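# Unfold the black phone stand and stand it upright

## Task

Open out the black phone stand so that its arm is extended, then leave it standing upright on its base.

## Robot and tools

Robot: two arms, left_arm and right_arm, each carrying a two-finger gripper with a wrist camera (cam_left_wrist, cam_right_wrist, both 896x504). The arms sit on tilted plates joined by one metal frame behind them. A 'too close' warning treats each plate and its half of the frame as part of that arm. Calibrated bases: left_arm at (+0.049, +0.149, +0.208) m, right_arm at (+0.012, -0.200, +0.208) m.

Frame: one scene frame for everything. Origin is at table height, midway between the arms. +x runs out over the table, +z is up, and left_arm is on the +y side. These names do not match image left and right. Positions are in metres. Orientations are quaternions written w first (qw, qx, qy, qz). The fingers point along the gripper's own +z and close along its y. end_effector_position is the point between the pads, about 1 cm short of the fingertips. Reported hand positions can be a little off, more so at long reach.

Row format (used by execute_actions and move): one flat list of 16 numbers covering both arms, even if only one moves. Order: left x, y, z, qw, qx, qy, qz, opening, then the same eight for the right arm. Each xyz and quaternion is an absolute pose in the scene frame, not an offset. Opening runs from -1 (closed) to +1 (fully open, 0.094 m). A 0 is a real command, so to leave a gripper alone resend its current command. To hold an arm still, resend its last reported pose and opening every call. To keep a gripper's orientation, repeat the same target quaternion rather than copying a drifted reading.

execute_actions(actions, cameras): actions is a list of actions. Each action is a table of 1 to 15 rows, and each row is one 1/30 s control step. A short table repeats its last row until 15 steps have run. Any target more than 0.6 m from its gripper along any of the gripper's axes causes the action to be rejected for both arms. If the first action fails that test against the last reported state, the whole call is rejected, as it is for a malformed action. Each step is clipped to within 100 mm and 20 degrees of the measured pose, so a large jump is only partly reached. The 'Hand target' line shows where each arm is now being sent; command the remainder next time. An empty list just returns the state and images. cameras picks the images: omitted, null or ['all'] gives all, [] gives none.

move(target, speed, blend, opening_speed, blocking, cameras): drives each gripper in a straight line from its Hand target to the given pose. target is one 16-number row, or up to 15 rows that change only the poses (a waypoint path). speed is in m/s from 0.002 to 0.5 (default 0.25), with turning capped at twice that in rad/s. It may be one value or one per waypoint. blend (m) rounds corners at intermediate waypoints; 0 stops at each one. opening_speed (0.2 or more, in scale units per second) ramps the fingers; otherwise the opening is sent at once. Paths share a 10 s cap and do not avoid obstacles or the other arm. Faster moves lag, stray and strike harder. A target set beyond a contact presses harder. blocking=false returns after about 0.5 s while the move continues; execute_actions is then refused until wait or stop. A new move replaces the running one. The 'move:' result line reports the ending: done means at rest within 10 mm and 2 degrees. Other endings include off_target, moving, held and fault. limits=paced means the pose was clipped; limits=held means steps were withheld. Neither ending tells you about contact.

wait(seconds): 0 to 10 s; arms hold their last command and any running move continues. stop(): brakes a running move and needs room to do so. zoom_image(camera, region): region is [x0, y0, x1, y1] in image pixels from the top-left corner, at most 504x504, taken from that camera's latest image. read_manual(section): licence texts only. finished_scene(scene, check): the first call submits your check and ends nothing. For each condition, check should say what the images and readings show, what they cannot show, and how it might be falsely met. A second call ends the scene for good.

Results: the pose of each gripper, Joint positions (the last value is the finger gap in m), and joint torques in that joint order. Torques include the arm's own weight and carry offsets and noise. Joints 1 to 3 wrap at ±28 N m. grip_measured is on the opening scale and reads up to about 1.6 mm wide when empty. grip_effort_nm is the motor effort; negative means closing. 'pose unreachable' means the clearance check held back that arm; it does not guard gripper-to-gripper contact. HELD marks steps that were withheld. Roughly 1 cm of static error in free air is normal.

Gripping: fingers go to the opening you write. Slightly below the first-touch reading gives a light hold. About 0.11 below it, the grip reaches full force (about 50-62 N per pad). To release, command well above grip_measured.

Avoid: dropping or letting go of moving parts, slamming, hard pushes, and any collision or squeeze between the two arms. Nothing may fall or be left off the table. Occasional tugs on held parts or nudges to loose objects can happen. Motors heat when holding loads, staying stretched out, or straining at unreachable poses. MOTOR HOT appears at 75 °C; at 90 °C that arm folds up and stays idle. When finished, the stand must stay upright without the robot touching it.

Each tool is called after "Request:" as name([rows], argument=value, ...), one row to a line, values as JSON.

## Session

Scene 1 done. Scene 2.

Request:
execute_actions(actions=[])

Scene clock: 0.00 s.
left_arm: end_effector_position=(+0.3727, -0.2662, +0.1293) grip_measured=+1.000 grip_effort_nm=n/a end_effector_quat_wxyz=(+0.131, +0.612, +0.763, -0.162) | right_arm: end_effector_position=(-0.1548, -0.5738, +0.2529) grip_measured=+1.000 grip_effort_nm=n/a end_effector_quat_wxyz=(-0.047, +0.983, +0.100, -0.147)
Joint positions: left_arm=[-0.829 2.78 1.905 -0.571 -0.356 0.58 0.094] | right_arm=[-2.332 1.58 1.444 -1.057 -0.359 0.744 0.094]
Joint velocities: left_arm=[-0.012 -0.017 0.002 0.037 0.051 -0.022 0] | right_arm=[0.002 -0.012 0.002 -0.037 -0.007 0.022 0]
Joint torques (N m): no reading
Motor temperatures (°C): left_arm=[31 38 31 30 29 28 26] | right_arm=[29 32 26 29 29 28 28]
Heat: left arm: 38 °C; right arm: 32 °C.
Hand target: left_arm +0.3699, -0.2697, +0.1341; +0.134, +0.615, +0.759, -0.166 | right_arm -0.1570, -0.5720, +0.2550; -0.049, +0.982, +0.097, -0.151
Tool commands: left_gripper/opening=+1.0 right_gripper/opening=+1.0
camera_calibration:
cam_left_wrist: T_world_to_cam=[[-0.971429, -0.222718, 0.0819873, 0.290746], [-0.221017, 0.974827, 0.0293853, 0.379577], [-0.0864681, 0.0104251, -0.9962, 0.250009], [0, 0, 0, 1]] pos_world=[0.38795, -0.307874, 0.214068]
cam_right_wrist: T_world_to_cam=[[-0.190621, 0.973145, 0.129043, 0.495963], [0.975249, 0.172729, 0.138036, 0.252318], [0.112039, 0.152162, -0.981985, 0.443098], [0, 0, 0, 1]] pos_world=[-0.201177, -0.593649, 0.336285]

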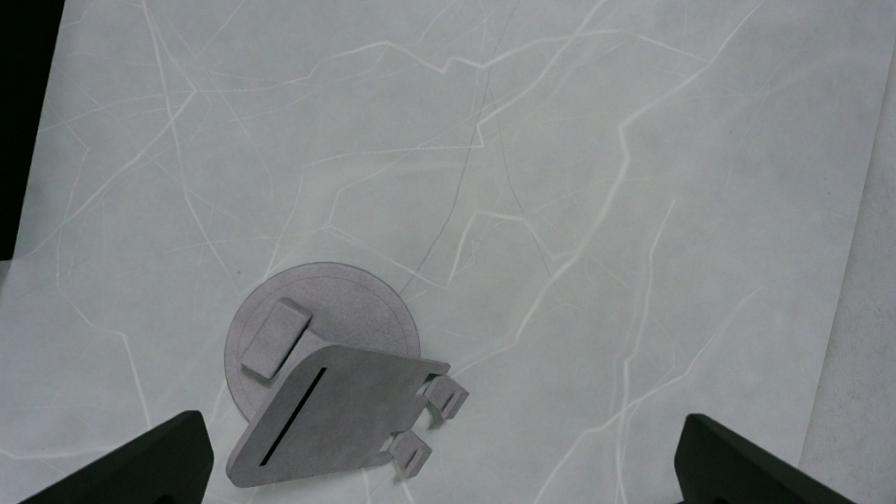

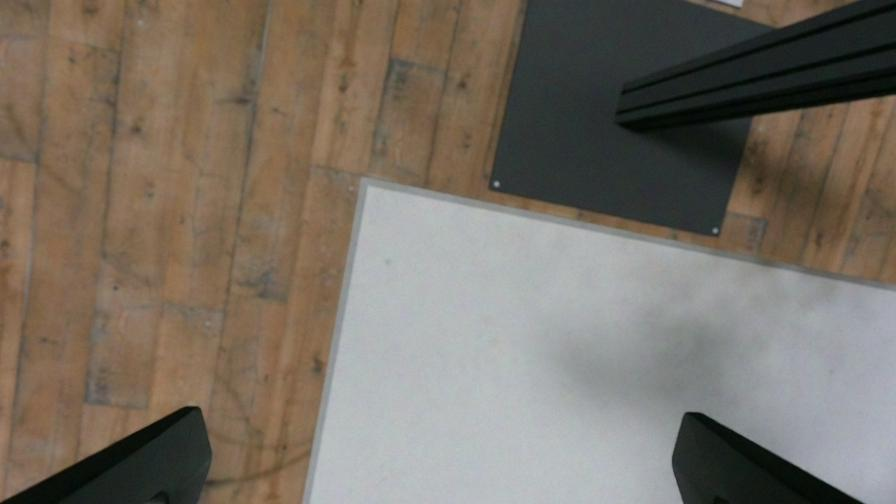

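Request:
move(target=[0.35,-0.05,0.38,0.0,0.707,0.707,0.0,1.0,-0.157,-0.572,0.255,-0.049,0.982,0.097,-0.151,1.0], speed=0.2, cameras=["cam_left_wrist"])

Scene clock: 4.83 s.
left_arm: end_effector_position=(+0.3568, -0.0499, +0.3789) grip_measured=+1.000 grip_effort_nm=0.012 end_effector_quat_wxyz=(+0.077, +0.693, +0.716, -0.031) | right_arm: end_effector_position=(-0.1548, -0.5738, +0.2529) grip_measured=+1.000 grip_effort_nm=0.042 end_effector_quat_wxyz=(-0.047, +0.983, +0.100, -0.147)
Joint positions: left_arm=[-1.065 2.135 1.919 -1.549 -0.563 0.426 0.094] | right_arm=[-2.332 1.58 1.444 -1.057 -0.359 0.744 0.094]
Joint velocities: left_arm=[0.002 0.012 -0.007 -0.007 -0.081 -0.007 0] | right_arm=[0.017 0.002 -0.017 0.022 -0.007 0.007 0]
Joint torques (N m): left_arm=[-8.5 -6.41 6.24 0.17 -0.1 0.02] | right_arm=[-5.18 -6.74 4.3 0.3 0.24 -0.03]
Motor temperatures (°C): left_arm=[32 41 31 30 29 28 26] | right_arm=[30 33 27 29 29 28 28]
Heat: left arm: 41 °C; right arm: 33 °C.
Hand target: left_arm +0.3496, -0.0510, +0.3803; +0.076, +0.706, +0.704, -0.023 | right_arm -0.1570, -0.5720, +0.2550; -0.049, +0.983, +0.097, -0.151
Off the commanded pose: left_arm 0.007 m, 10 deg | right_arm 0.004 m, 1 deg.
joint sent to its limit (left arm) — joint 4 (wrist pitch), lower limit. The joint targets are off in orientation, not in position.
move: off_target (left_arm)
camera_calibration:
cam_left_wrist: T_world_to_cam=[[-0.995419, -0.0594435, -0.0748813, 0.379084], [-0.0781059, 0.9573, 0.278345, 0.0116679], [0.0551381, 0.282918, -0.957558, 0.443454], [0, 0, 0, 1]] pos_world=[0.353807, -0.114097, 0.449771]
Images, in order (width x height): cam_left_wrist 896x504.

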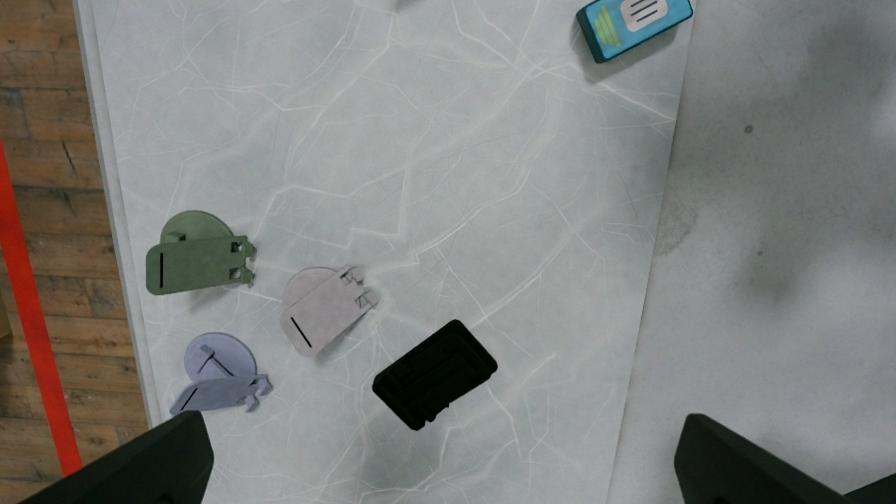

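Request:
zoom_image(camera="cam_left_wrist", region=[355, 305, 515, 445])

Scaled by 3.150.

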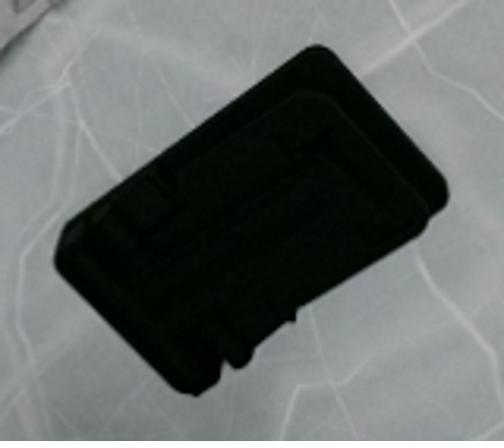

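Request:
move([
  [0.26,0.16,0.30,0.4964,0.3228,0.7792,-0.2056,1.0,-0.157,-0.572,0.255,-0.049,0.982,0.097,-0.151,1.0],
  [0.27,0.26,0.16,0.4964,0.3228,0.7792,-0.2056,1.0,-0.157,-0.572,0.255,-0.049,0.982,0.097,-0.151,1.0],
], speed=0.2, blend=[0.03,0.0], cameras=["cam_left_wrist"])

Scene clock: 32.50 s.
left_arm: end_effector_position=(+0.2630, +0.2671, +0.1523) grip_measured=+1.000 grip_effort_nm=0.012 end_effector_quat_wxyz=(+0.430, +0.310, +0.831, -0.169) | right_arm: end_effector_position=(-0.1548, -0.5738, +0.2529) grip_measured=+1.000 grip_effort_nm=0.046 end_effector_quat_wxyz=(-0.047, +0.983, +0.100, -0.147)
Joint positions: left_arm=[1.203 1.17 0.488 -0.666 0.989 2.099 0.094] | right_arm=[-2.332 1.58 1.444 -1.057 -0.359 0.744 0.094]
Joint velocities: left_arm=[0.007 0.007 0.012 -0.022 0.037 -0.051 0] | right_arm=[-0.012 -0.002 0.007 -0.066 -0.007 -0.139 0]
Joint torques (N m): left_arm=[-0.96 -3.95 5.14 -1.01 0.67 0.06] | right_arm=[-5.2 -6.57 4.59 0.21 0.23 -0.03]
Motor temperatures (°C): left_arm=[33 41 32 31 29 28 26] | right_arm=[30 34 28 29 29 28 28]
Heat: left arm: 41 °C; right arm: 34 °C.
Hand target: left_arm +0.2671, +0.2662, +0.1555; +0.442, +0.307, +0.825, -0.174 | right_arm -0.1570, -0.5720, +0.2550; -0.049, +0.983, +0.097, -0.151
Off the commanded pose: left_arm 0.013 m, 11 deg | right_arm 0.004 m, 1 deg.
joint sent to its limit (left arm) — joint 6 (wrist roll), upper limit. The joint targets are off in position and orientation.
move: off_target (left_arm); limits=paced
camera_calibration:
cam_left_wrist: T_world_to_cam=[[-0.641536, -0.766733, 0.0235115, 0.368403], [-0.672409, 0.547334, -0.498289, 0.14804], [0.369186, -0.335479, -0.866692, 0.210692], [0, 0, 0, 1]] pos_world=[0.258103, 0.272122, 0.24771]
Images, in order (width x height): cam_left_wrist 896x504.

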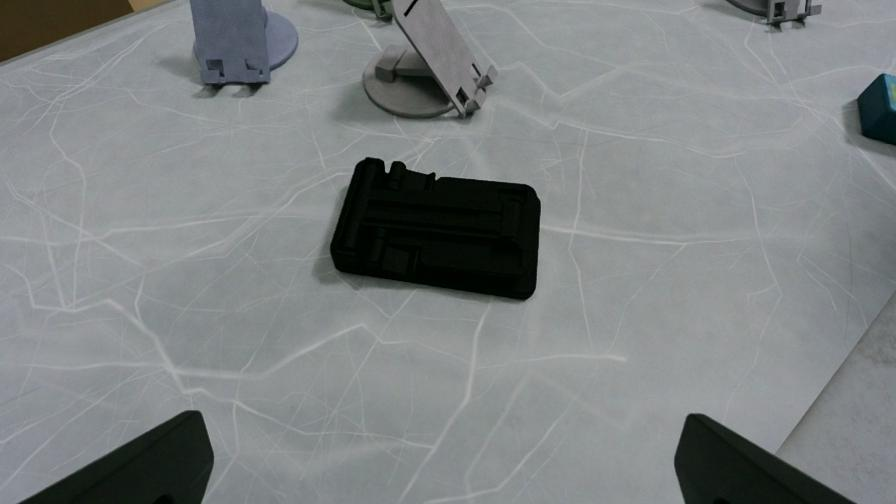

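Request:
zoom_image(camera="cam_left_wrist", region=[320, 140, 560, 310])

Scaled by 2.100.

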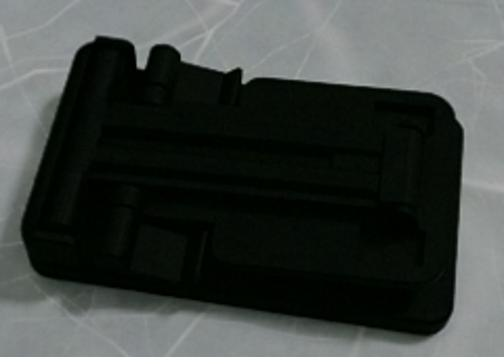

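Request:
move([
  [0.30,0.32,0.25,0.337,-0.337,0.622,-0.622,0.0,0.10,-0.40,0.33,0.2397,-0.365,0.8928,0.0983,1.0],
  [0.30,0.32,0.25,0.337,-0.337,0.622,-0.622,0.0,0.30,0.03,0.24,0.2397,-0.365,0.8928,0.0983,1.0],
], speed=0.2, blend=[0.04,0.0])

Scene clock: 66.10 s.
left_arm: end_effector_position=(+0.2999, +0.3139, +0.2474) grip_measured=+0.001 grip_effort_nm=-0.046 end_effector_quat_wxyz=(+0.302, -0.394, +0.680, -0.539) | right_arm: end_effector_position=(+0.1264, -0.3685, +0.3144) grip_measured=+1.000 grip_effort_nm=0.042 end_effector_quat_wxyz=(+0.202, +0.936, -0.288, +0.008)
Joint positions: left_arm=[1.336 1.381 0.783 -1.565 1.364 1.271 0.047] | right_arm=[-1.983 0.007 0.907 -1.56 -0.493 2.095 0.094]
Joint velocities: left_arm=[-0.022 0.017 0.007 -0.007 -0.022 0.022 0] | right_arm=[-0.007 -0.012 0.017 -0.066 0.007 -0.022 0]
Joint torques (N m): left_arm=[1.26 -8.31 3.02 -1.68 0.31 0] | right_arm=[1.66 3.55 4.16 0.85 0.04 0]
Motor temperatures (°C): left_arm=[31 40 31 31 30 28 26] | right_arm=[30 34 28 29 29 28 28]
Heat: left arm: 40 °C; right arm: 34 °C.
Hand target: left_arm +0.3003, +0.3161, +0.2500; +0.314, -0.394, +0.682, -0.530 | right_arm +0.1255, -0.3700, +0.3147; +0.204, +0.935, -0.291, +0.005
Off the commanded pose: left_arm 0.007 m, 14 deg | right_arm 0.441 m, 113 deg.
shoulder posture changed (right arm): the wrist came as close to joint 1's axis as it can, and the arm is now in the other of its two shoulder postures.
joint read past its limit (left arm) — joint 4 (wrist pitch), lower limit.
joint sent to its limit (left arm) — joint 4 (wrist pitch), lower limit.
move: held (right_arm; a check stopped the path), off_target (left_arm; braked when a check withheld steps of right_arm); path passed 1 of 2 targets; limits=paced,held
pose unreachable (right arm): on one or more control steps of this call, first in action 0 (counted from 0), this arm could not follow its commanded pose, so it was not sent that pose on those steps. It may still have moved: this result reports where it is.
cause: moving toward the commanded pose would bring two parts of the arm too close to each other (its upper arm (the part past joint 2) and its wrist camera, with joints 3 (elbow) to 6 (wrist roll) between them).
camera_calibration:
cam_left_wrist: T_world_to_cam=[[0.232976, -0.0973386, 0.967599, -0.280153], [-0.808539, -0.572246, 0.137111, 0.429702], [0.540358, -0.814285, -0.212021, 0.23224], [0, 0, 0, 1]] pos_world=[0.287207, 0.407736, 0.261399]
cam_right_wrist: T_world_to_cam=[[0.535167, 0.759074, -0.37068, 0.328362], [0.805052, -0.325363, 0.496015, -0.340413], [0.255906, -0.563867, -0.785217, 0.0968681], [0, 0, 0, 1]] pos_world=[0.0735324, -0.305388, 0.36663]

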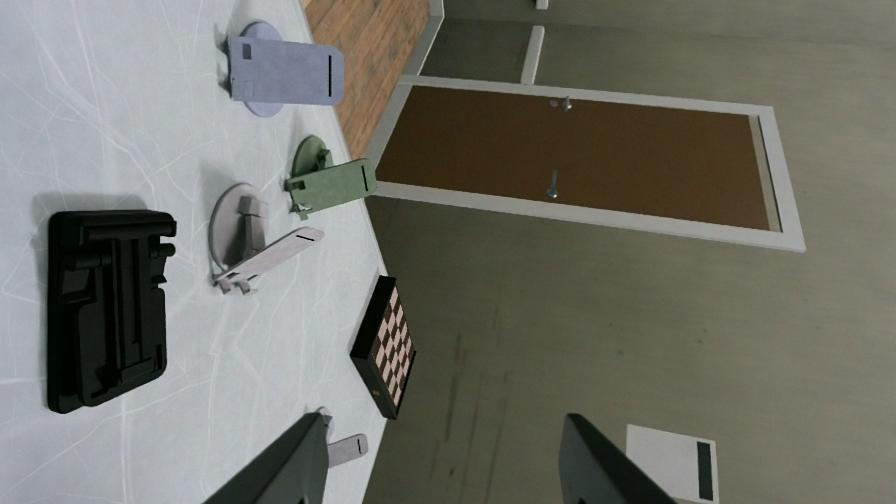

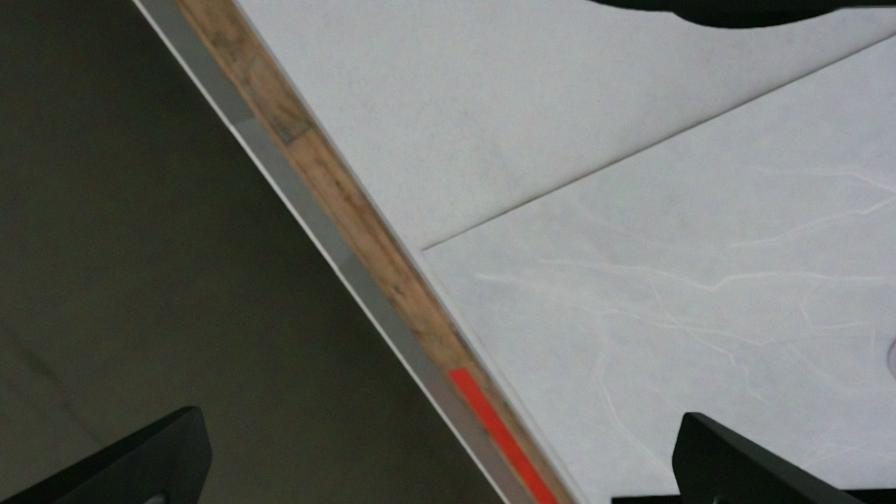

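Request:
execute_actions(actions=[])

Scene clock: 82.20 s.
left_arm: end_effector_position=(+0.2999, +0.3139, +0.2474) grip_measured=+0.001 grip_effort_nm=-0.051 end_effector_quat_wxyz=(+0.302, -0.394, +0.680, -0.540) | right_arm: end_effector_position=(+0.1264, -0.3685, +0.3144) grip_measured=+1.000 grip_effort_nm=0.042 end_effector_quat_wxyz=(+0.202, +0.936, -0.288, +0.008)
Joint positions: left_arm=[1.336 1.381 0.783 -1.565 1.365 1.27 0.047] | right_arm=[-1.983 0.007 0.907 -1.56 -0.493 2.095 0.094]
Joint velocities: left_arm=[-0.007 0.007 -0.007 0.022 -0.037 0.007 0] | right_arm=[-0.002 -0.012 -0.007 -0.007 -0.051 -0.081 0]
Joint torques (N m): left_arm=[1.18 -8.42 3.04 -1.68 0.31 -0.02] | right_arm=[1.78 3.47 4.03 0.88 0.03 0.01]
Motor temperatures (°C): left_arm=[31 40 31 32 30 28 26] | right_arm=[30 34 27 29 29 28 28]
Heat: left arm: 40 °C; right arm: 34 °C.
Hand target: left_arm +0.3003, +0.3160, +0.2500; +0.314, -0.394, +0.682, -0.530 | right_arm +0.1255, -0.3700, +0.3147; +0.204, +0.935, -0.291, +0.005
Tool commands: left_gripper/opening=+0.0 right_gripper/opening=+1.0
Off the commanded pose: left_arm 0.007 m, 14 deg | right_arm 0.441 m, 113 deg.
joint read past its limit (left arm) — joint 4 (wrist pitch), lower limit.
camera_calibration:
cam_left_wrist: T_world_to_cam=[[0.233387, -0.0962562, 0.967608, -0.280679], [-0.808144, -0.572598, 0.137963, 0.42953], [0.540771, -0.814166, -0.211426, 0.231955], [0, 0, 0, 1]] pos_world=[0.287195, 0.407781, 0.261369]
cam_right_wrist: T_world_to_cam=[[0.535317, 0.758871, -0.370879, 0.328361], [0.805057, -0.325546, 0.495886, -0.340423], [0.255575, -0.564035, -0.785205, 0.0968361], [0, 0, 0, 1]] pos_world=[0.0735337, -0.305388, 0.366629]

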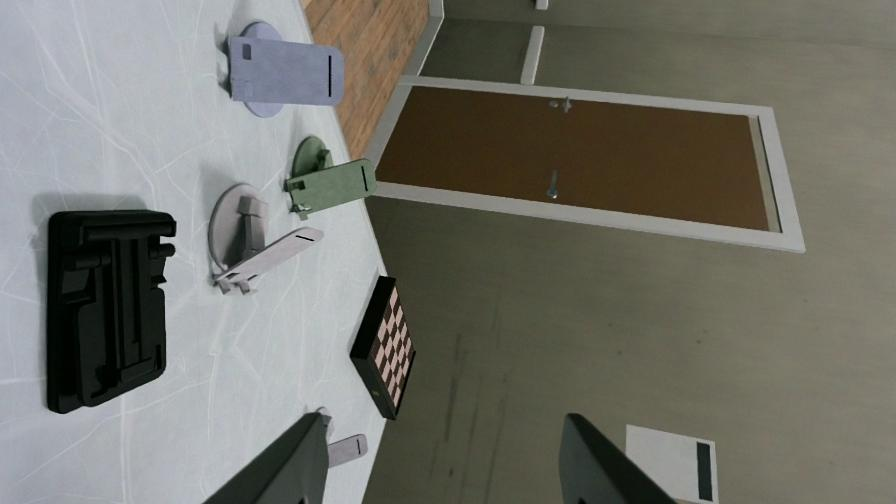

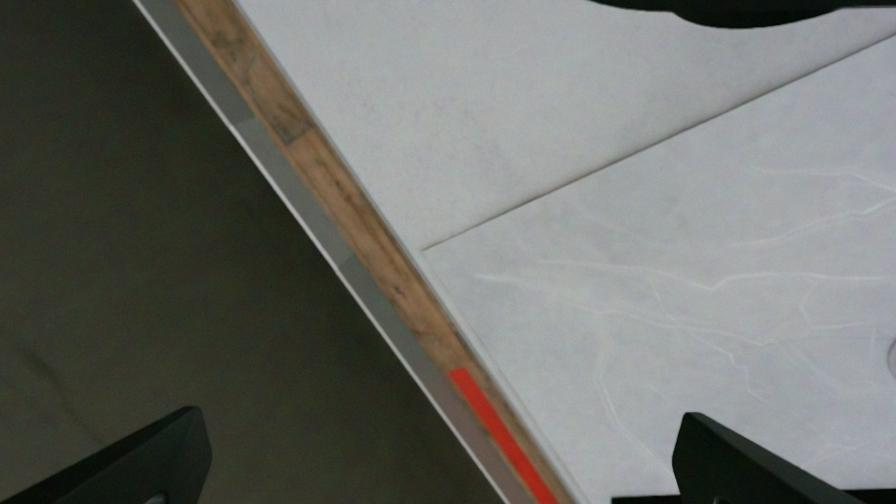

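Request:
move([
  [0.30,0.32,0.25,0.337,-0.337,0.622,-0.622,0.0,0.20,-0.34,0.29,0.15,0.985,0.0,0.0,1.0],
  [0.30,0.32,0.25,0.337,-0.337,0.622,-0.622,0.0,0.28,-0.30,0.27,0.1,0.866,0.5,0.0,1.0],
], speed=0.15, blend=0.03)

Scene clock: 99.47 s.
left_arm: end_effector_position=(+0.3002, +0.3144, +0.2476) grip_measured=+0.001 grip_effort_nm=-0.051 end_effector_quat_wxyz=(+0.302, -0.396, +0.678, -0.540) | right_arm: end_effector_position=(+0.1770, -0.3534, +0.2977) grip_measured=+1.000 grip_effort_nm=0.046 end_effector_quat_wxyz=(+0.134, +0.977, -0.056, +0.157)
Joint positions: left_arm=[1.336 1.381 0.783 -1.565 1.368 1.266 0.047] | right_arm=[-1.884 0.007 0.804 -1.56 -0.808 1.678 0.094]
Joint velocities: left_arm=[-0.002 -0.022 -0.007 0.022 0.007 -0.022 -0.001] | right_arm=[0.007 -0.007 0.002 -0.081 0.037 -0.051 0]
Joint torques (N m): left_arm=[1.35 -7.76 3.92 -1.68 0.28 -0.04] | right_arm=[2.15 3 4.46 0.58 -0.17 0.01]
Motor temperatures (°C): left_arm=[31 41 31 33 30 28 26] | right_arm=[30 33 27 29 29 28 28]
Heat: left arm: 41 °C; right arm: 33 °C.
Hand target: left_arm +0.3011, +0.3190, +0.2494; +0.315, -0.395, +0.681, -0.529 | right_arm +0.1767, -0.3535, +0.2978; +0.134, +0.977, -0.058, +0.156
Off the commanded pose: left_arm 0.006 m, 14 deg | right_arm 0.119 m, 68 deg.
joint read past its limit (left arm) — joint 4 (wrist pitch), lower limit.
joint sent to its limit (left arm) — joint 4 (wrist pitch), lower limit.
move: held (right_arm; a check stopped the path), off_target (left_arm; braked when a check withheld steps of right_arm); path passed 0 of 2 targets; limits=held
pose unreachable (right arm): on one or more control steps of this call, first in action 0 (counted from 0), this arm could not follow its commanded pose, so it was not sent that pose on those steps. It may still have moved: this result reports where it is.
cause: moving toward the commanded pose would bring two parts of the arm too close to each other (its upper arm (the part past joint 2) and its wrist camera, with joints 3 (elbow) to 6 (wrist roll) between them).
camera_calibration:
cam_left_wrist: T_world_to_cam=[[0.234317, -0.0927699, 0.967724, -0.282255], [-0.805965, -0.575168, 0.140012, 0.429642], [0.543614, -0.812758, -0.209541, 0.230414], [0, 0, 0, 1]] pos_world=[0.287156, 0.408202, 0.261271]
cam_right_wrist: T_world_to_cam=[[0.142252, 0.95987, -0.241688, 0.385692], [0.741885, 0.058249, 0.667993, -0.272368], [0.655264, -0.274328, -0.703827, 0.0867374], [0, 0, 0, 1]] pos_world=[0.0903639, -0.330555, 0.336205]

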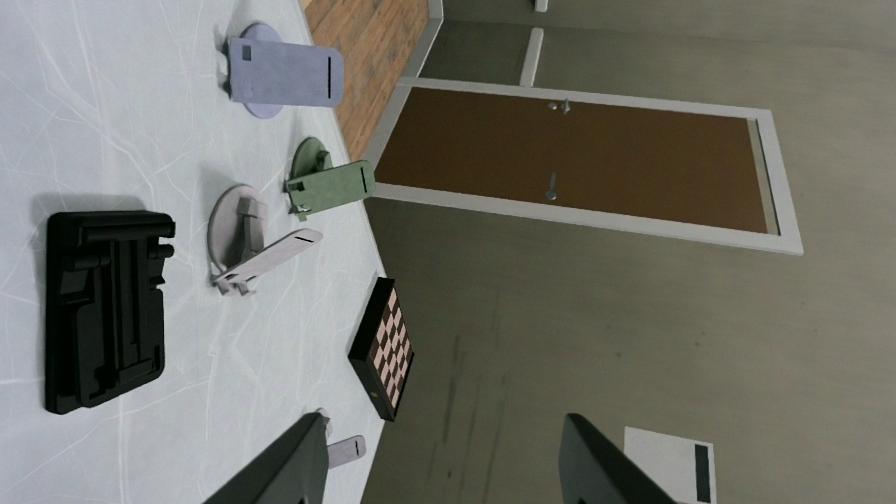

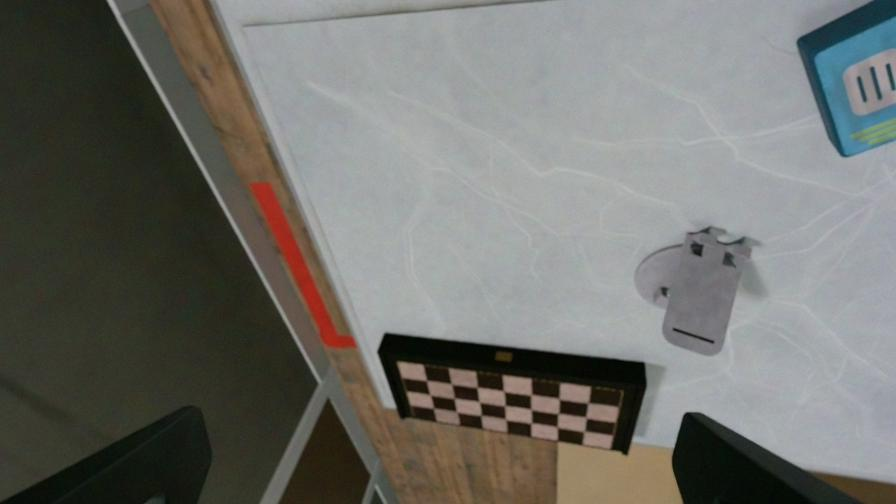

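Request:
move(target=[0.30,0.32,0.25,0.337,-0.337,0.622,-0.622,0.0,0.25,-0.34,0.34,0.134,0.977,-0.056,0.157,1.0], speed=0.1, cameras=[])

Scene clock: 104.27 s.
left_arm: end_effector_position=(+0.3004, +0.3147, +0.2477) grip_measured=+0.001 grip_effort_nm=-0.051 end_effector_quat_wxyz=(+0.303, -0.397, +0.677, -0.540) | right_arm: end_effector_position=(+0.2449, -0.3440, +0.3418) grip_measured=+1.000 grip_effort_nm=0.051 end_effector_quat_wxyz=(+0.117, +0.926, -0.030, +0.358)
Joint positions: left_arm=[1.336 1.381 0.783 -1.565 1.37 1.264 0.047] | right_arm=[-1.858 0.007 0.842 -1.56 -1.21 1.733 0.094]
Joint velocities: left_arm=[-0.022 -0.017 -0.017 -0.022 -0.037 -0.037 0] | right_arm=[-0.017 0.002 -0.012 -0.007 -0.095 0.022 0]
Joint torques (N m): left_arm=[1.48 -7.79 3.99 -1.66 0.29 -0.03] | right_arm=[1.72 1.39 3.75 0.39 -0.64 -0.15]
Motor temperatures (°C): left_arm=[31 41 31 33 30 28 26] | right_arm=[30 33 28 29 29 28 28]
Heat: left arm: 41 °C; right arm: 33 °C.
Hand target: left_arm +0.3011, +0.3195, +0.2494; +0.315, -0.396, +0.681, -0.529 | right_arm +0.2470, -0.3396, +0.3414; +0.120, +0.924, -0.025, +0.363
Off the commanded pose: left_arm 0.006 m, 14 deg | right_arm 0.007 m, 24 deg; orientation clipped.
joint read past its limit (left arm) — joint 4 (wrist pitch), lower limit.
joint sent to its limit (left arm) — joint 4 (wrist pitch), lower limit. The joint targets are off in orientation, not in position.
joint sent to its limit (right arm) — joint 2 (shoulder), lower limit; joint 4 (wrist pitch), lower limit. The joint targets are off in orientation, not in position.
move: off_target (left_arm, right_arm); limits=paced
No camera images: "cameras" was empty.

Request:
move([
  [0.30,0.32,0.25,0.337,-0.337,0.622,-0.622,0.0,0.28,-0.30,0.30,0.1,0.84,0.53,0.15,1.0],
  [0.30,0.32,0.25,0.337,-0.337,0.622,-0.622,0.0,0.33,-0.22,0.28,0.1,0.45,0.88,0.1,1.0],
], speed=0.12, blend=0.02, cameras=[])

Scene clock: 123.70 s.
left_arm: end_effector_position=(+0.3005, +0.3148, +0.2478) grip_measured=+0.001 grip_effort_nm=-0.051 end_effector_quat_wxyz=(+0.303, -0.398, +0.677, -0.540) | right_arm: end_effector_position=(+0.2317, -0.2545, +0.3056) grip_measured=+1.000 grip_effort_nm=0.037 end_effector_quat_wxyz=(+0.395, +0.403, +0.726, +0.393)
Joint positions: left_arm=[1.336 1.381 0.783 -1.566 1.371 1.264 0.047] | right_arm=[-1.404 0.007 0.389 -1.562 -1.392 -0.545 0.094]
Joint velocities: left_arm=[-0.007 -0.017 -0.012 -0.007 0.051 -0.007 -0.001] | right_arm=[0.007 0.002 0.002 0.022 -0.051 0.022 0]
Joint torques (N m): left_arm=[1.48 -7.72 4 -1.66 0.27 -0.03] | right_arm=[1.78 0.69 3.9 -0.38 -0.83 -0.21]
Motor temperatures (°C): left_arm=[31 40 31 33 30 28 26] | right_arm=[30 32 28 29 29 28 28]
Heat: left arm: 40 °C; right arm: 32 °C.
Hand target: left_arm +0.3011, +0.3195, +0.2495; +0.315, -0.396, +0.681, -0.529 | right_arm +0.2316, -0.2503, +0.3070; +0.404, +0.395, +0.722, +0.398
Off the commanded pose: left_arm 0.006 m, 14 deg | right_arm 0.107 m, 52 deg; position and orientation clipped.
joint read past its limit (left arm) — joint 4 (wrist pitch), lower limit.
joint sent to its limit (left arm) — joint 4 (wrist pitch), lower limit. The joint targets are off in orientation, not in position.
joint sent to its limit (right arm) — joint 2 (shoulder), lower limit; joint 4 (wrist pitch), lower limit. The joint targets are off in position and orientation.
move: off_target (left_arm, right_arm); limits=paced
No camera images: "cameras" was empty.

Request:
move(target=[0.30,0.32,0.25,0.337,-0.337,0.622,-0.622,0.0,0.36,-0.06,0.24,0.354,-0.35,0.854,0.145,1.0], speed=0.15)

Scene clock: 126.17 s.
left_arm: end_effector_position=(+0.3005, +0.3148, +0.2478) grip_measured=+0.001 grip_effort_nm=-0.046 end_effector_quat_wxyz=(+0.303, -0.398, +0.677, -0.540) | right_arm: end_effector_position=(+0.2290, -0.2461, +0.3020) grip_measured=+1.000 grip_effort_nm=0.042 end_effector_quat_wxyz=(+0.405, +0.371, +0.734, +0.400)
Joint positions: left_arm=[1.336 1.381 0.783 -1.566 1.371 1.264 0.047] | right_arm=[-1.368 0.007 0.352 -1.562 -1.396 -0.631 0.094]
Joint velocities: left_arm=[0.017 -0.012 0.002 -0.051 0.066 -0.037 0] | right_arm=[-0.007 -0.002 0.002 0.022 -0.007 0.037 0]
Joint torques (N m): left_arm=[1.11 -7.36 3.99 -1.66 0.3 -0.02] | right_arm=[0.9 2.17 4.81 -0.27 -0.65 0]
Motor temperatures (°C): left_arm=[31 40 31 33 30 28 26] | right_arm=[29 32 28 29 29 28 28]
Heat: left arm: 40 °C; right arm: 32 °C.
Hand target: left_arm +0.3016, +0.3192, +0.2492; +0.316, -0.395, +0.680, -0.530 | right_arm +0.2292, -0.2464, +0.3023; +0.405, +0.371, +0.734, +0.400
Off the commanded pose: left_arm 0.006 m, 14 deg | right_arm 0.236 m, 91 deg.
joint read past its limit (left arm) — joint 4 (wrist pitch), lower limit.
joint sent to its limit (left arm) — joint 4 (wrist pitch), lower limit.
move: held (right_arm; a check stopped the path), off_target (left_arm; braked when a check withheld steps of right_arm); limits=held
pose unreachable (right arm): on one or more control steps of this call, first in action 0 (counted from 0), this arm could not follow its commanded pose, so it was not sent that pose on those steps. It may still have moved: this result reports where it is.
cause: moving toward the commanded pose would bring two parts of the arm too close to each other (its upper arm (the part past joint 2) and its gripper housing, with joints 3 (elbow) to 6 (wrist roll) between them).
camera_calibration:
cam_left_wrist: T_world_to_cam=[[0.234973, -0.089578, 0.967865, -0.283704], [-0.803877, -0.577671, 0.141696, 0.429838], [0.546415, -0.81134, -0.207747, 0.228899], [0, 0, 0, 1]] pos_world=[0.287126, 0.408606, 0.261234]
cam_right_wrist: T_world_to_cam=[[-0.221957, -0.414987, -0.882338, 0.214848], [-0.730427, 0.670217, -0.131478, 0.409103], [0.645919, 0.615301, -0.451877, 0.230113], [0, 0, 0, 1]] pos_world=[0.197873, -0.326617, 0.347339]

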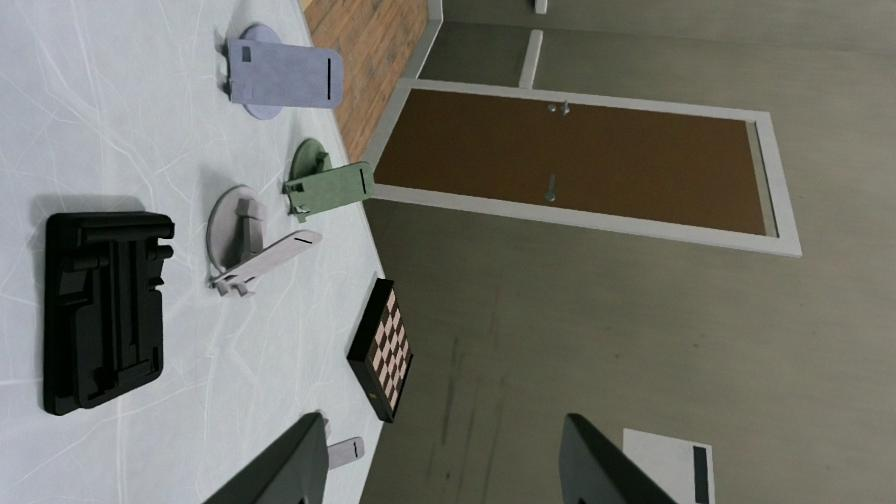

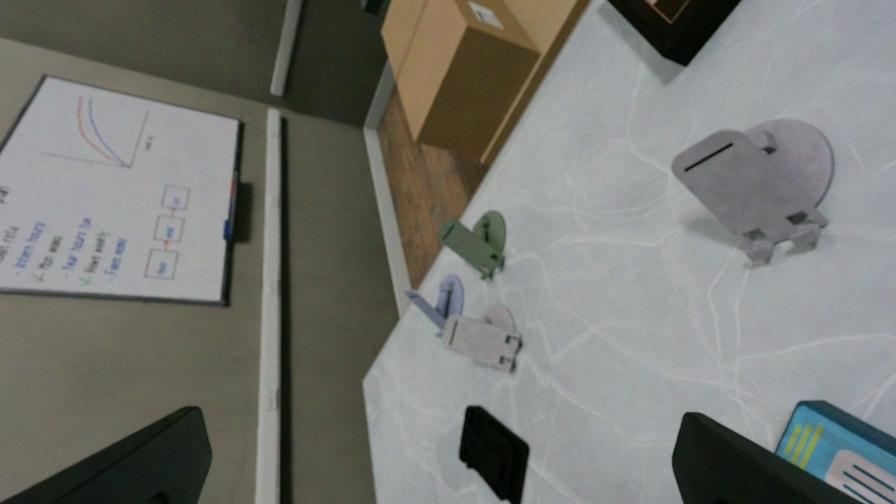

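Request:
move([
  [0.30,0.32,0.25,0.337,-0.337,0.622,-0.622,0.0,0.36,-0.20,0.29,0.405,0.371,0.734,0.400,1.0],
  [0.30,0.32,0.25,0.337,-0.337,0.622,-0.622,0.0,0.36,-0.05,0.25,0.42,0.03,0.87,0.25,1.0],
], speed=0.12, blend=0.02)

Scene clock: 130.37 s.
left_arm: end_effector_position=(+0.3006, +0.3150, +0.2478) grip_measured=+0.001 grip_effort_nm=-0.051 end_effector_quat_wxyz=(+0.303, -0.398, +0.677, -0.540) | right_arm: end_effector_position=(+0.2298, -0.2388, +0.3119) grip_measured=+1.000 grip_effort_nm=0.046 end_effector_quat_wxyz=(+0.423, +0.339, +0.728, +0.420)
Joint positions: left_arm=[1.336 1.381 0.783 -1.566 1.372 1.264 0.047] | right_arm=[-1.312 0.007 0.345 -1.562 -1.432 -0.671 0.094]
Joint velocities: left_arm=[-0.007 -0.017 -0.022 -0.037 0.007 0.007 0] | right_arm=[-0.002 -0.017 -0.012 -0.037 0.037 0.081 0]
Joint torques (N m): left_arm=[1.44 -7.77 3.96 -1.66 0.25 -0.05] | right_arm=[0.58 2.28 4.83 -0.28 -0.69 0.01]
Motor temperatures (°C): left_arm=[31 40 31 33 30 28 26] | right_arm=[29 32 28 29 29 28 28]
Heat: left arm: 40 °C; right arm: 32 °C.
Hand target: left_arm +0.3011, +0.3195, +0.2494; +0.315, -0.396, +0.681, -0.529 | right_arm +0.2299, -0.2390, +0.3118; +0.423, +0.339, +0.728, +0.420
Off the commanded pose: left_arm 0.006 m, 14 deg | right_arm 0.238 m, 44 deg.
joint read past its limit (left arm) — joint 4 (wrist pitch), lower limit.
joint sent to its limit (left arm) — joint 4 (wrist pitch), lower limit.
move: held (right_arm; a check stopped the path), off_target (left_arm; braked when a check withheld steps of right_arm); path passed 1 of 2 targets; limits=paced,held
pose unreachable (right arm): on one or more control steps of this call, first in action 0 (counted from 0), this arm could not follow its commanded pose, so it was not sent that pose on those steps. It may still have moved: this result reports where it is.
cause: moving toward the commanded pose would bring two parts of the arm too close to each other (its upper arm (the part past joint 2) and its gripper housing, with joints 3 (elbow) to 6 (wrist roll) between them).
camera_calibration:
cam_left_wrist: T_world_to_cam=[[0.234673, -0.0893835, 0.967956, -0.283763], [-0.803318, -0.578537, 0.141334, 0.430207], [0.547365, -0.810744, -0.20757, 0.228465], [0, 0, 0, 1]] pos_world=[0.287131, 0.408753, 0.26129]
cam_right_wrist: T_world_to_cam=[[-0.137961, -0.426458, -0.893924, 0.208379], [-0.747597, 0.636858, -0.188443, 0.419877], [0.649665, 0.642297, -0.40668, 0.22107], [0, 0, 0, 1]] pos_world=[0.199025, -0.32053, 0.355303]

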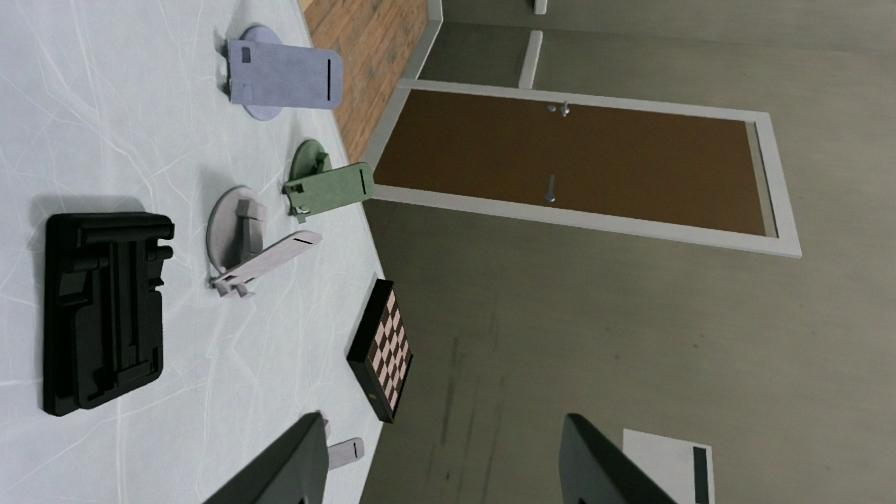

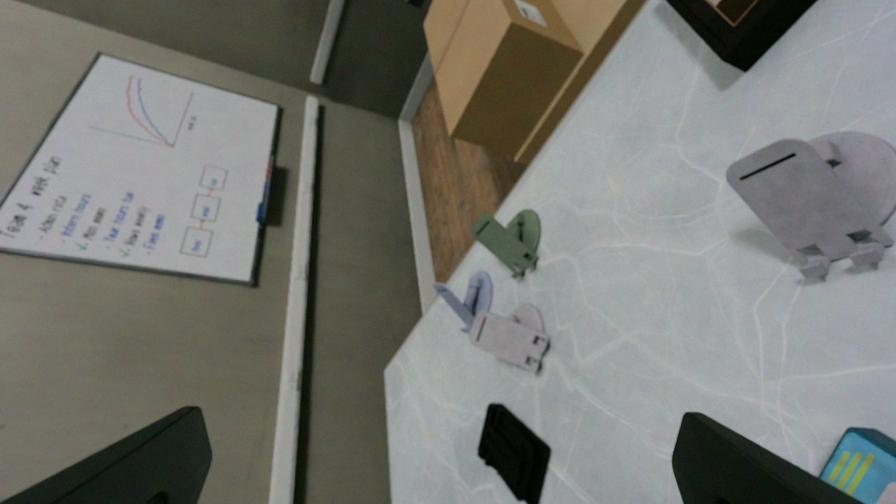

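Request:
execute_actions([
  [[0.30,0.32,0.25,0.337,-0.337,0.622,-0.622,0.0,0.30,-0.22,0.36,0.423,0.339,0.728,0.420,1.0]],
  [[0.30,0.32,0.25,0.337,-0.337,0.622,-0.622,0.0,0.32,-0.20,0.36,0.423,0.339,0.728,0.420,1.0]],
], cameras=[])

Scene clock: 135.37 s.
left_arm: end_effector_position=(+0.3006, +0.3150, +0.2478) grip_measured=+0.001 grip_effort_nm=-0.046 end_effector_quat_wxyz=(+0.303, -0.398, +0.677, -0.540) | right_arm: end_effector_position=(+0.2391, -0.2427, +0.3645) grip_measured=+1.000 grip_effort_nm=0.037 end_effector_quat_wxyz=(+0.430, +0.331, +0.711, +0.448)
Joint positions: left_arm=[1.336 1.381 0.783 -1.566 1.372 1.264 0.047] | right_arm=[-1.248 0.001 0.522 -1.566 -1.46 -0.469 0.094]
Joint velocities: left_arm=[-0.007 0.002 -0.007 0.007 0.051 0.007 -0.001] | right_arm=[-0.012 0.002 -0.012 0.051 -0.051 -0.037 0]
Joint torques (N m): left_arm=[1.44 -7.8 3.95 -1.68 0.28 -0.01] | right_arm=[1.46 0.84 6.06 -0.12 -0.76 0.02]
Motor temperatures (°C): left_arm=[31 40 31 33 30 28 26] | right_arm=[29 32 28 29 29 28 28]
Heat: left arm: 40 °C; right arm: 32 °C.
Hand target: left_arm +0.3011, +0.3195, +0.2494; +0.315, -0.396, +0.681, -0.529 | right_arm +0.2390, -0.2402, +0.3706; +0.437, +0.322, +0.710, +0.448
Off the commanded pose: left_arm 0.006 m, 14 deg | right_arm 0.092 m, 4 deg.
joint read past its limit (left arm) — joint 4 (wrist pitch), lower limit.
joint sent to its limit (left arm) — joint 4 (wrist pitch), lower limit. The joint targets are off in orientation, not in position.
joint sent to its limit (right arm) — joint 2 (shoulder), lower limit; joint 4 (wrist pitch), lower limit. The joint targets are off in position and orientation.
Step readings (end_effector_position of left_arm | right_arm):
0: (+0.3006, +0.3150, +0.2478) | (+0.2298, -0.2388, +0.3119)
1: (+0.3006, +0.3150, +0.2478) | (+0.2303, -0.2386, +0.3152)
2: (+0.3006, +0.3150, +0.2478) | (+0.2313, -0.2375, +0.3237)
4: (+0.3006, +0.3150, +0.2478) | (+0.2352, -0.2392, +0.3457)
8: (+0.3006, +0.3150, +0.2478) | (+0.2393, -0.2437, +0.3620)
15: (+0.3006, +0.3150, +0.2478) | (+0.2401, -0.2452, +0.3624)
16: (+0.3006, +0.3150, +0.2478) | (+0.2399, -0.2449, +0.3627)
17: (+0.3006, +0.3150, +0.2478) | (+0.2396, -0.2441, +0.3633)
19: (+0.3006, +0.3150, +0.2478) | (+0.2392, -0.2431, +0.3642)
23: (+0.3006, +0.3150, +0.2478) | (+0.2391, -0.2428, +0.3645)
30: (+0.3006, +0.3150, +0.2478) | (+0.2391, -0.2427, +0.3645)
No camera images: "cameras" was empty.

Request:
move([
  [0.30,0.32,0.25,0.337,-0.337,0.622,-0.622,0.0,0.24,-0.34,0.36,0.41,0.42,0.79,0.15,1.0],
  [0.30,0.32,0.25,0.337,-0.337,0.622,-0.622,0.0,0.30,-0.45,0.28,0.331,0.462,0.80,-0.191,1.0],
], speed=0.2, blend=0.02, cameras=[])

Scene clock: 147.63 s.
left_arm: end_effector_position=(+0.3006, +0.3150, +0.2478) grip_measured=+0.001 grip_effort_nm=-0.056 end_effector_quat_wxyz=(+0.303, -0.398, +0.677, -0.540) | right_arm: end_effector_position=(+0.2532, -0.4417, +0.3419) grip_measured=+1.000 grip_effort_nm=0.042 end_effector_quat_wxyz=(+0.355, +0.446, +0.791, -0.220)
Joint positions: left_arm=[1.336 1.381 0.783 -1.566 1.372 1.264 0.047] | right_arm=[-2.571 0.006 0.967 -1.548 -1.503 -0.625 0.094]
Joint velocities: left_arm=[-0.027 -0.012 -0.012 0.007 0.007 0.037 0.001] | right_arm=[0.027 -0.017 -0.002 -0.022 -0.007 -0.037 0]
Joint torques (N m): left_arm=[1.39 -7.77 3.99 -1.67 0.24 -0.01] | right_arm=[2.73 3.54 3.15 0.55 -0.58 0.11]
Motor temperatures (°C): left_arm=[31 40 31 34 30 28 26] | right_arm=[29 32 28 29 29 28 28]
Heat: left arm: 40 °C; right arm: 32 °C.
Hand target: left_arm +0.3011, +0.3195, +0.2494; +0.315, -0.396, +0.681, -0.529 | right_arm +0.2612, -0.4375, +0.3413; +0.363, +0.445, +0.789, -0.218
Off the commanded pose: left_arm 0.006 m, 14 deg | right_arm 0.078 m, 5 deg.
joint read past its limit (left arm) — joint 4 (wrist pitch), lower limit.
joint sent to its limit (left arm) — joint 4 (wrist pitch), lower limit. The joint targets are off in orientation, not in position.
joint sent to its limit (right arm) — joint 2 (shoulder), lower limit; joint 4 (wrist pitch), lower limit. The joint targets are off in position and orientation.
move: off_target (left_arm, right_arm)
No camera images: "cameras" was empty.

Request:
move([
  [0.30,0.32,0.25,0.337,-0.337,0.622,-0.622,0.0,0.24,-0.25,0.40,0.331,0.462,0.80,-0.191,1.0],
], speed=0.2, cameras=[])

Request:
move([
  [0.30,0.32,0.25,0.337,-0.337,0.622,-0.622,0.0,0.24,-0.15,0.45,0.383,0.0,0.924,0.0,1.0],
], speed=0.2, cameras=[])

Scene clock: 156.97 s.
left_arm: end_effector_position=(+0.3006, +0.3150, +0.2478) grip_measured=+0.001 grip_effort_nm=-0.051 end_effector_quat_wxyz=(+0.303, -0.398, +0.677, -0.540) | right_arm: end_effector_position=(+0.2359, -0.2599, +0.4022) grip_measured=+1.000 grip_effort_nm=0.037 end_effector_quat_wxyz=(+0.429, +0.248, +0.820, +0.287)
Joint positions: left_arm=[1.336 1.381 0.783 -1.566 1.372 1.264 0.047] | right_arm=[-1.214 0.006 0.852 -1.555 -1.176 -0.466 0.094]
Joint velocities: left_arm=[0.032 -0.007 0.002 -0.007 0.037 0.037 -0.001] | right_arm=[-0.007 -0.007 0.002 -0.051 -0.037 0.037 0]
Joint torques (N m): left_arm=[1.44 -7.82 3.95 -1.69 0.27 -0.04] | right_arm=[1.18 0.46 3.97 0.21 -0.89 -0.06]
Motor temperatures (°C): left_arm=[31 40 31 34 30 28 26] | right_arm=[29 32 28 29 29 28 28]
Heat: left arm: 40 °C; right arm: 32 °C.
Hand target: left_arm +0.3011, +0.3195, +0.2494; +0.315, -0.396, +0.681, -0.529 | right_arm +0.2349, -0.2525, +0.4036; +0.434, +0.245, +0.813, +0.300
Off the commanded pose: left_arm 0.006 m, 14 deg | right_arm 0.011 m, 62 deg; orientation clipped.
joint read past its limit (left arm) — joint 4 (wrist pitch), lower limit.
joint sent to its limit (left arm) — joint 4 (wrist pitch), lower limit. The joint targets are off in orientation, not in position.
joint sent to its limit (right arm) — joint 2 (shoulder), lower limit; joint 4 (wrist pitch), lower limit. The joint targets are off in position and orientation.
move: off_target (left_arm, right_arm); limits=paced
No camera images: "cameras" was empty.

Scene clock: 160.60 s.
left_arm: end_effector_position=(+0.3006, +0.3150, +0.2478) grip_measured=+0.001 grip_effort_nm=-0.046 end_effector_quat_wxyz=(+0.303, -0.398, +0.677, -0.540) | right_arm: end_effector_position=(+0.2041, -0.2045, +0.4396) grip_measured=+1.000 grip_effort_nm=0.032 end_effector_quat_wxyz=(+0.615, -0.128, +0.698, +0.344)
Joint positions: left_arm=[1.336 1.381 0.783 -1.566 1.372 1.264 0.047] | right_arm=[-0.815 0.006 0.67 -1.555 -1.418 -1.22 0.094]
Joint velocities: left_arm=[-0.002 0.002 0.002 0.007 -0.037 0.066 0.001] | right_arm=[-0.017 -0.007 -0.012 -0.022 -0.007 0.037 0]
Joint torques (N m): left_arm=[1.37 -7.77 3.99 -1.68 0.26 -0.05] | right_arm=[0.34 0.44 3.99 -0.02 -0.97 -0.17]
Motor temperatures (°C): left_arm=[31 40 31 34 30 28 26] | right_arm=[29 32 28 29 29 28 28]
Heat: left arm: 40 °C; right arm: 32 °C.
Hand target: left_arm +0.3011, +0.3195, +0.2494; +0.315, -0.396, +0.681, -0.529 | right_arm +0.2003, -0.1998, +0.4421; +0.623, -0.129, +0.687, +0.352
Off the commanded pose: left_arm 0.006 m, 14 deg | right_arm 0.066 m, 57 deg; orientation clipped.
joint read past its limit (left arm) — joint 4 (wrist pitch), lower limit.
joint sent to its limit (left arm) — joint 4 (wrist pitch), lower limit. The joint targets are off in orientation, not in position.
joint sent to its limit (right arm) — joint 2 (shoulder), lower limit; joint 4 (wrist pitch), lower limit. The joint targets are off in position and orientation.
move: off_target (left_arm, right_arm); limits=paced
No camera images: "cameras" was empty.

Request:
move([
  [0.30,0.32,0.25,0.337,-0.337,0.622,-0.622,0.0,0.20,-0.10,0.46,0.607,0.0,0.79,0.0,1.0],
  [0.30,0.32,0.25,0.337,-0.337,0.622,-0.622,0.0,0.30,-0.08,0.44,0.5,0.0,0.866,0.0,1.0],
], speed=0.2, cameras=[])

Scene clock: 166.37 s.
left_arm: end_effector_position=(+0.3006, +0.3150, +0.2478) grip_measured=+0.001 grip_effort_nm=-0.051 end_effector_quat_wxyz=(+0.303, -0.398, +0.677, -0.540) | right_arm: end_effector_position=(+0.1986, -0.1904, +0.4075) grip_measured=+1.000 grip_effort_nm=0.027 end_effector_quat_wxyz=(+0.647, -0.192, +0.664, +0.322)
Joint positions: left_arm=[1.336 1.381 0.783 -1.566 1.372 1.264 0.047] | right_arm=[-0.777 0.006 0.5 -1.556 -1.444 -1.532 0.094]
Joint velocities: left_arm=[-0.007 0.012 0.007 -0.066 0.022 -0.066 0.001] | right_arm=[0.007 0.002 -0.012 0.022 -0.022 -0.007 0]
Joint torques (N m): left_arm=[1.43 -7.69 3.86 -1.66 0.27 -0.03] | right_arm=[-0.65 0.29 5.59 -0.26 -0.92 0.07]
Motor temperatures (°C): left_arm=[31 40 31 34 30 28 26] | right_arm=[29 32 28 29 30 28 28]
Heat: left arm: 40 °C; right arm: 32 °C.
Hand target: left_arm +0.3011, +0.3195, +0.2494; +0.315, -0.396, +0.681, -0.529 | right_arm +0.1970, -0.1892, +0.4127; +0.652, -0.188, +0.660, +0.322
Off the commanded pose: left_arm 0.006 m, 14 deg | right_arm 0.153 m, 52 deg; position and orientation clipped.
joint read past its limit (left arm) — joint 4 (wrist pitch), lower limit.
joint sent to its limit (left arm) — joint 4 (wrist pitch), lower limit. The joint targets are off in orientation, not in position.
joint sent to its limit (right arm) — joint 2 (shoulder), lower limit; joint 4 (wrist pitch), lower limit. The joint targets are off in position and orientation.
move: off_target (left_arm, right_arm); limits=paced
No camera images: "cameras" was empty.

Request:
move([
  [0.30,0.32,0.25,0.337,-0.337,0.622,-0.622,0.0,0.24,-0.28,0.50,0.574,0.0,0.819,0.0,1.0],
  [0.30,0.32,0.25,0.337,-0.337,0.622,-0.622,0.0,0.30,-0.38,0.53,0.53,0.07,0.84,-0.05,1.0],
], speed=0.2, cameras=[])

Scene clock: 185.63 s.
left_arm: end_effector_position=(+0.3006, +0.3150, +0.2478) grip_measured=+0.001 grip_effort_nm=-0.056 end_effector_quat_wxyz=(+0.303, -0.398, +0.677, -0.540) | right_arm: end_effector_position=(+0.2972, -0.3782, +0.5233) grip_measured=+1.000 grip_effort_nm=0.032 end_effector_quat_wxyz=(+0.523, +0.069, +0.848, -0.048)
Joint positions: left_arm=[1.336 1.381 0.783 -1.566 1.372 1.264 0.047] | right_arm=[-1.437 0.261 1.337 -1.078 -1.153 -0.517 0.094]
Joint velocities: left_arm=[0.007 0.007 0.012 -0.007 0.022 0.037 0.001] | right_arm=[0.022 -0.007 -0.007 0.051 0.007 -0.007 0]
Joint torques (N m): left_arm=[1.47 -7.84 3.97 -1.67 0.27 -0.03] | right_arm=[0.87 0.32 6.08 1.34 -0.59 0.08]
Motor temperatures (°C): left_arm=[30 41 31 34 30 28 26] | right_arm=[29 32 28 29 30 28 28]
Heat: left arm: 41 °C; right arm: 32 °C.
Hand target: left_arm +0.3011, +0.3195, +0.2494; +0.315, -0.396, +0.681, -0.529 | right_arm +0.2998, -0.3735, +0.5303; +0.530, +0.061, +0.845, -0.049
Off the commanded pose: left_arm 0.006 m, 14 deg | right_arm 0.008 m, 1 deg.
joint read past its limit (left arm) — joint 4 (wrist pitch), lower limit.
joint sent to its limit (left arm) — joint 4 (wrist pitch), lower limit. The joint targets are off in orientation, not in position.
move: off_target (left_arm)
No camera images: "cameras" was empty.

Request:
move([
  [0.30,0.32,0.25,0.337,-0.337,0.622,-0.622,0.0,0.42,-0.30,0.45,0.53,0.0,0.848,0.0,1.0],
  [0.30,0.32,0.25,0.337,-0.337,0.622,-0.622,0.0,0.42,-0.08,0.36,0.405,-0.15,0.87,0.2,1.0],
], speed=0.2, blend=0.03, cameras=["cam_right_wrist"])

Scene clock: 192.17 s.
left_arm: end_effector_position=(+0.3006, +0.3150, +0.2478) grip_measured=+0.001 grip_effort_nm=-0.051 end_effector_quat_wxyz=(+0.303, -0.398, +0.677, -0.540) | right_arm: end_effector_position=(+0.5166, -0.0796, +0.3860) grip_measured=+1.000 grip_effort_nm=0.032 end_effector_quat_wxyz=(+0.389, +0.048, +0.889, -0.235)
Joint positions: left_arm=[1.336 1.381 0.783 -1.566 1.372 1.264 0.047] | right_arm=[-2.255 0.012 2.746 -1.554 -1.581 0.408 0.094]
Joint velocities: left_arm=[-0.017 0.017 -0.012 -0.007 0.022 0.066 0] | right_arm=[-0.002 -0.002 0.017 -0.007 0.081 -0.066 0]
Joint torques (N m): left_arm=[1.39 -7.77 3.97 -1.67 0.25 -0.04] | right_arm=[9.89 9.83 -2.86 0.1 0.42 0.13]
Motor temperatures (°C): left_arm=[30 41 31 34 30 28 26] | right_arm=[30 33 28 29 30 28 28]
Heat: left arm: 41 °C; right arm: 33 °C.
Hand target: left_arm +0.3011, +0.3195, +0.2494; +0.315, -0.396, +0.681, -0.529 | right_arm +0.5101, -0.0629, +0.3788; +0.393, +0.042, +0.889, -0.230
Off the commanded pose: left_arm 0.006 m, 14 deg | right_arm 0.100 m, 56 deg; position and orientation clipped.
joint read past its limit (left arm) — joint 4 (wrist pitch), lower limit.
joint sent to its limit (left arm) — joint 4 (wrist pitch), lower limit. The joint targets are off in orientation, not in position.
joint sent to its limit (right arm) — joint 2 (shoulder), lower limit; joint 4 (wrist pitch), lower limit; joint 5 (wrist yaw), lower limit. The joint targets are off in position and orientation.
move: off_target (left_arm, right_arm); limits=paced
camera_calibration:
cam_right_wrist: T_world_to_cam=[[-0.265701, -0.881971, 0.38927, -0.0834652], [-0.908332, 0.0937368, -0.407612, 0.671163], [0.323013, -0.461889, -0.826027, 0.205317], [0, 0, 0, 1]] pos_world=[0.521142, -0.0416931, 0.475662]
Images, in order (width x height): cam_right_wrist 896x504.

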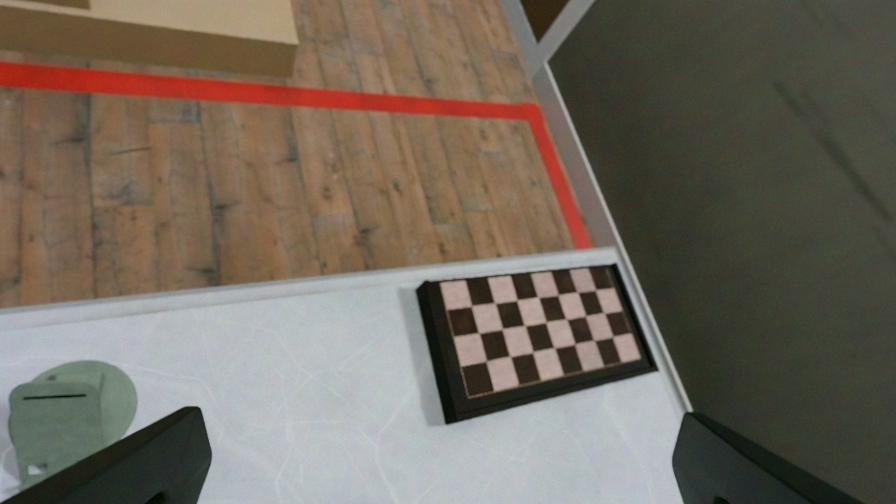

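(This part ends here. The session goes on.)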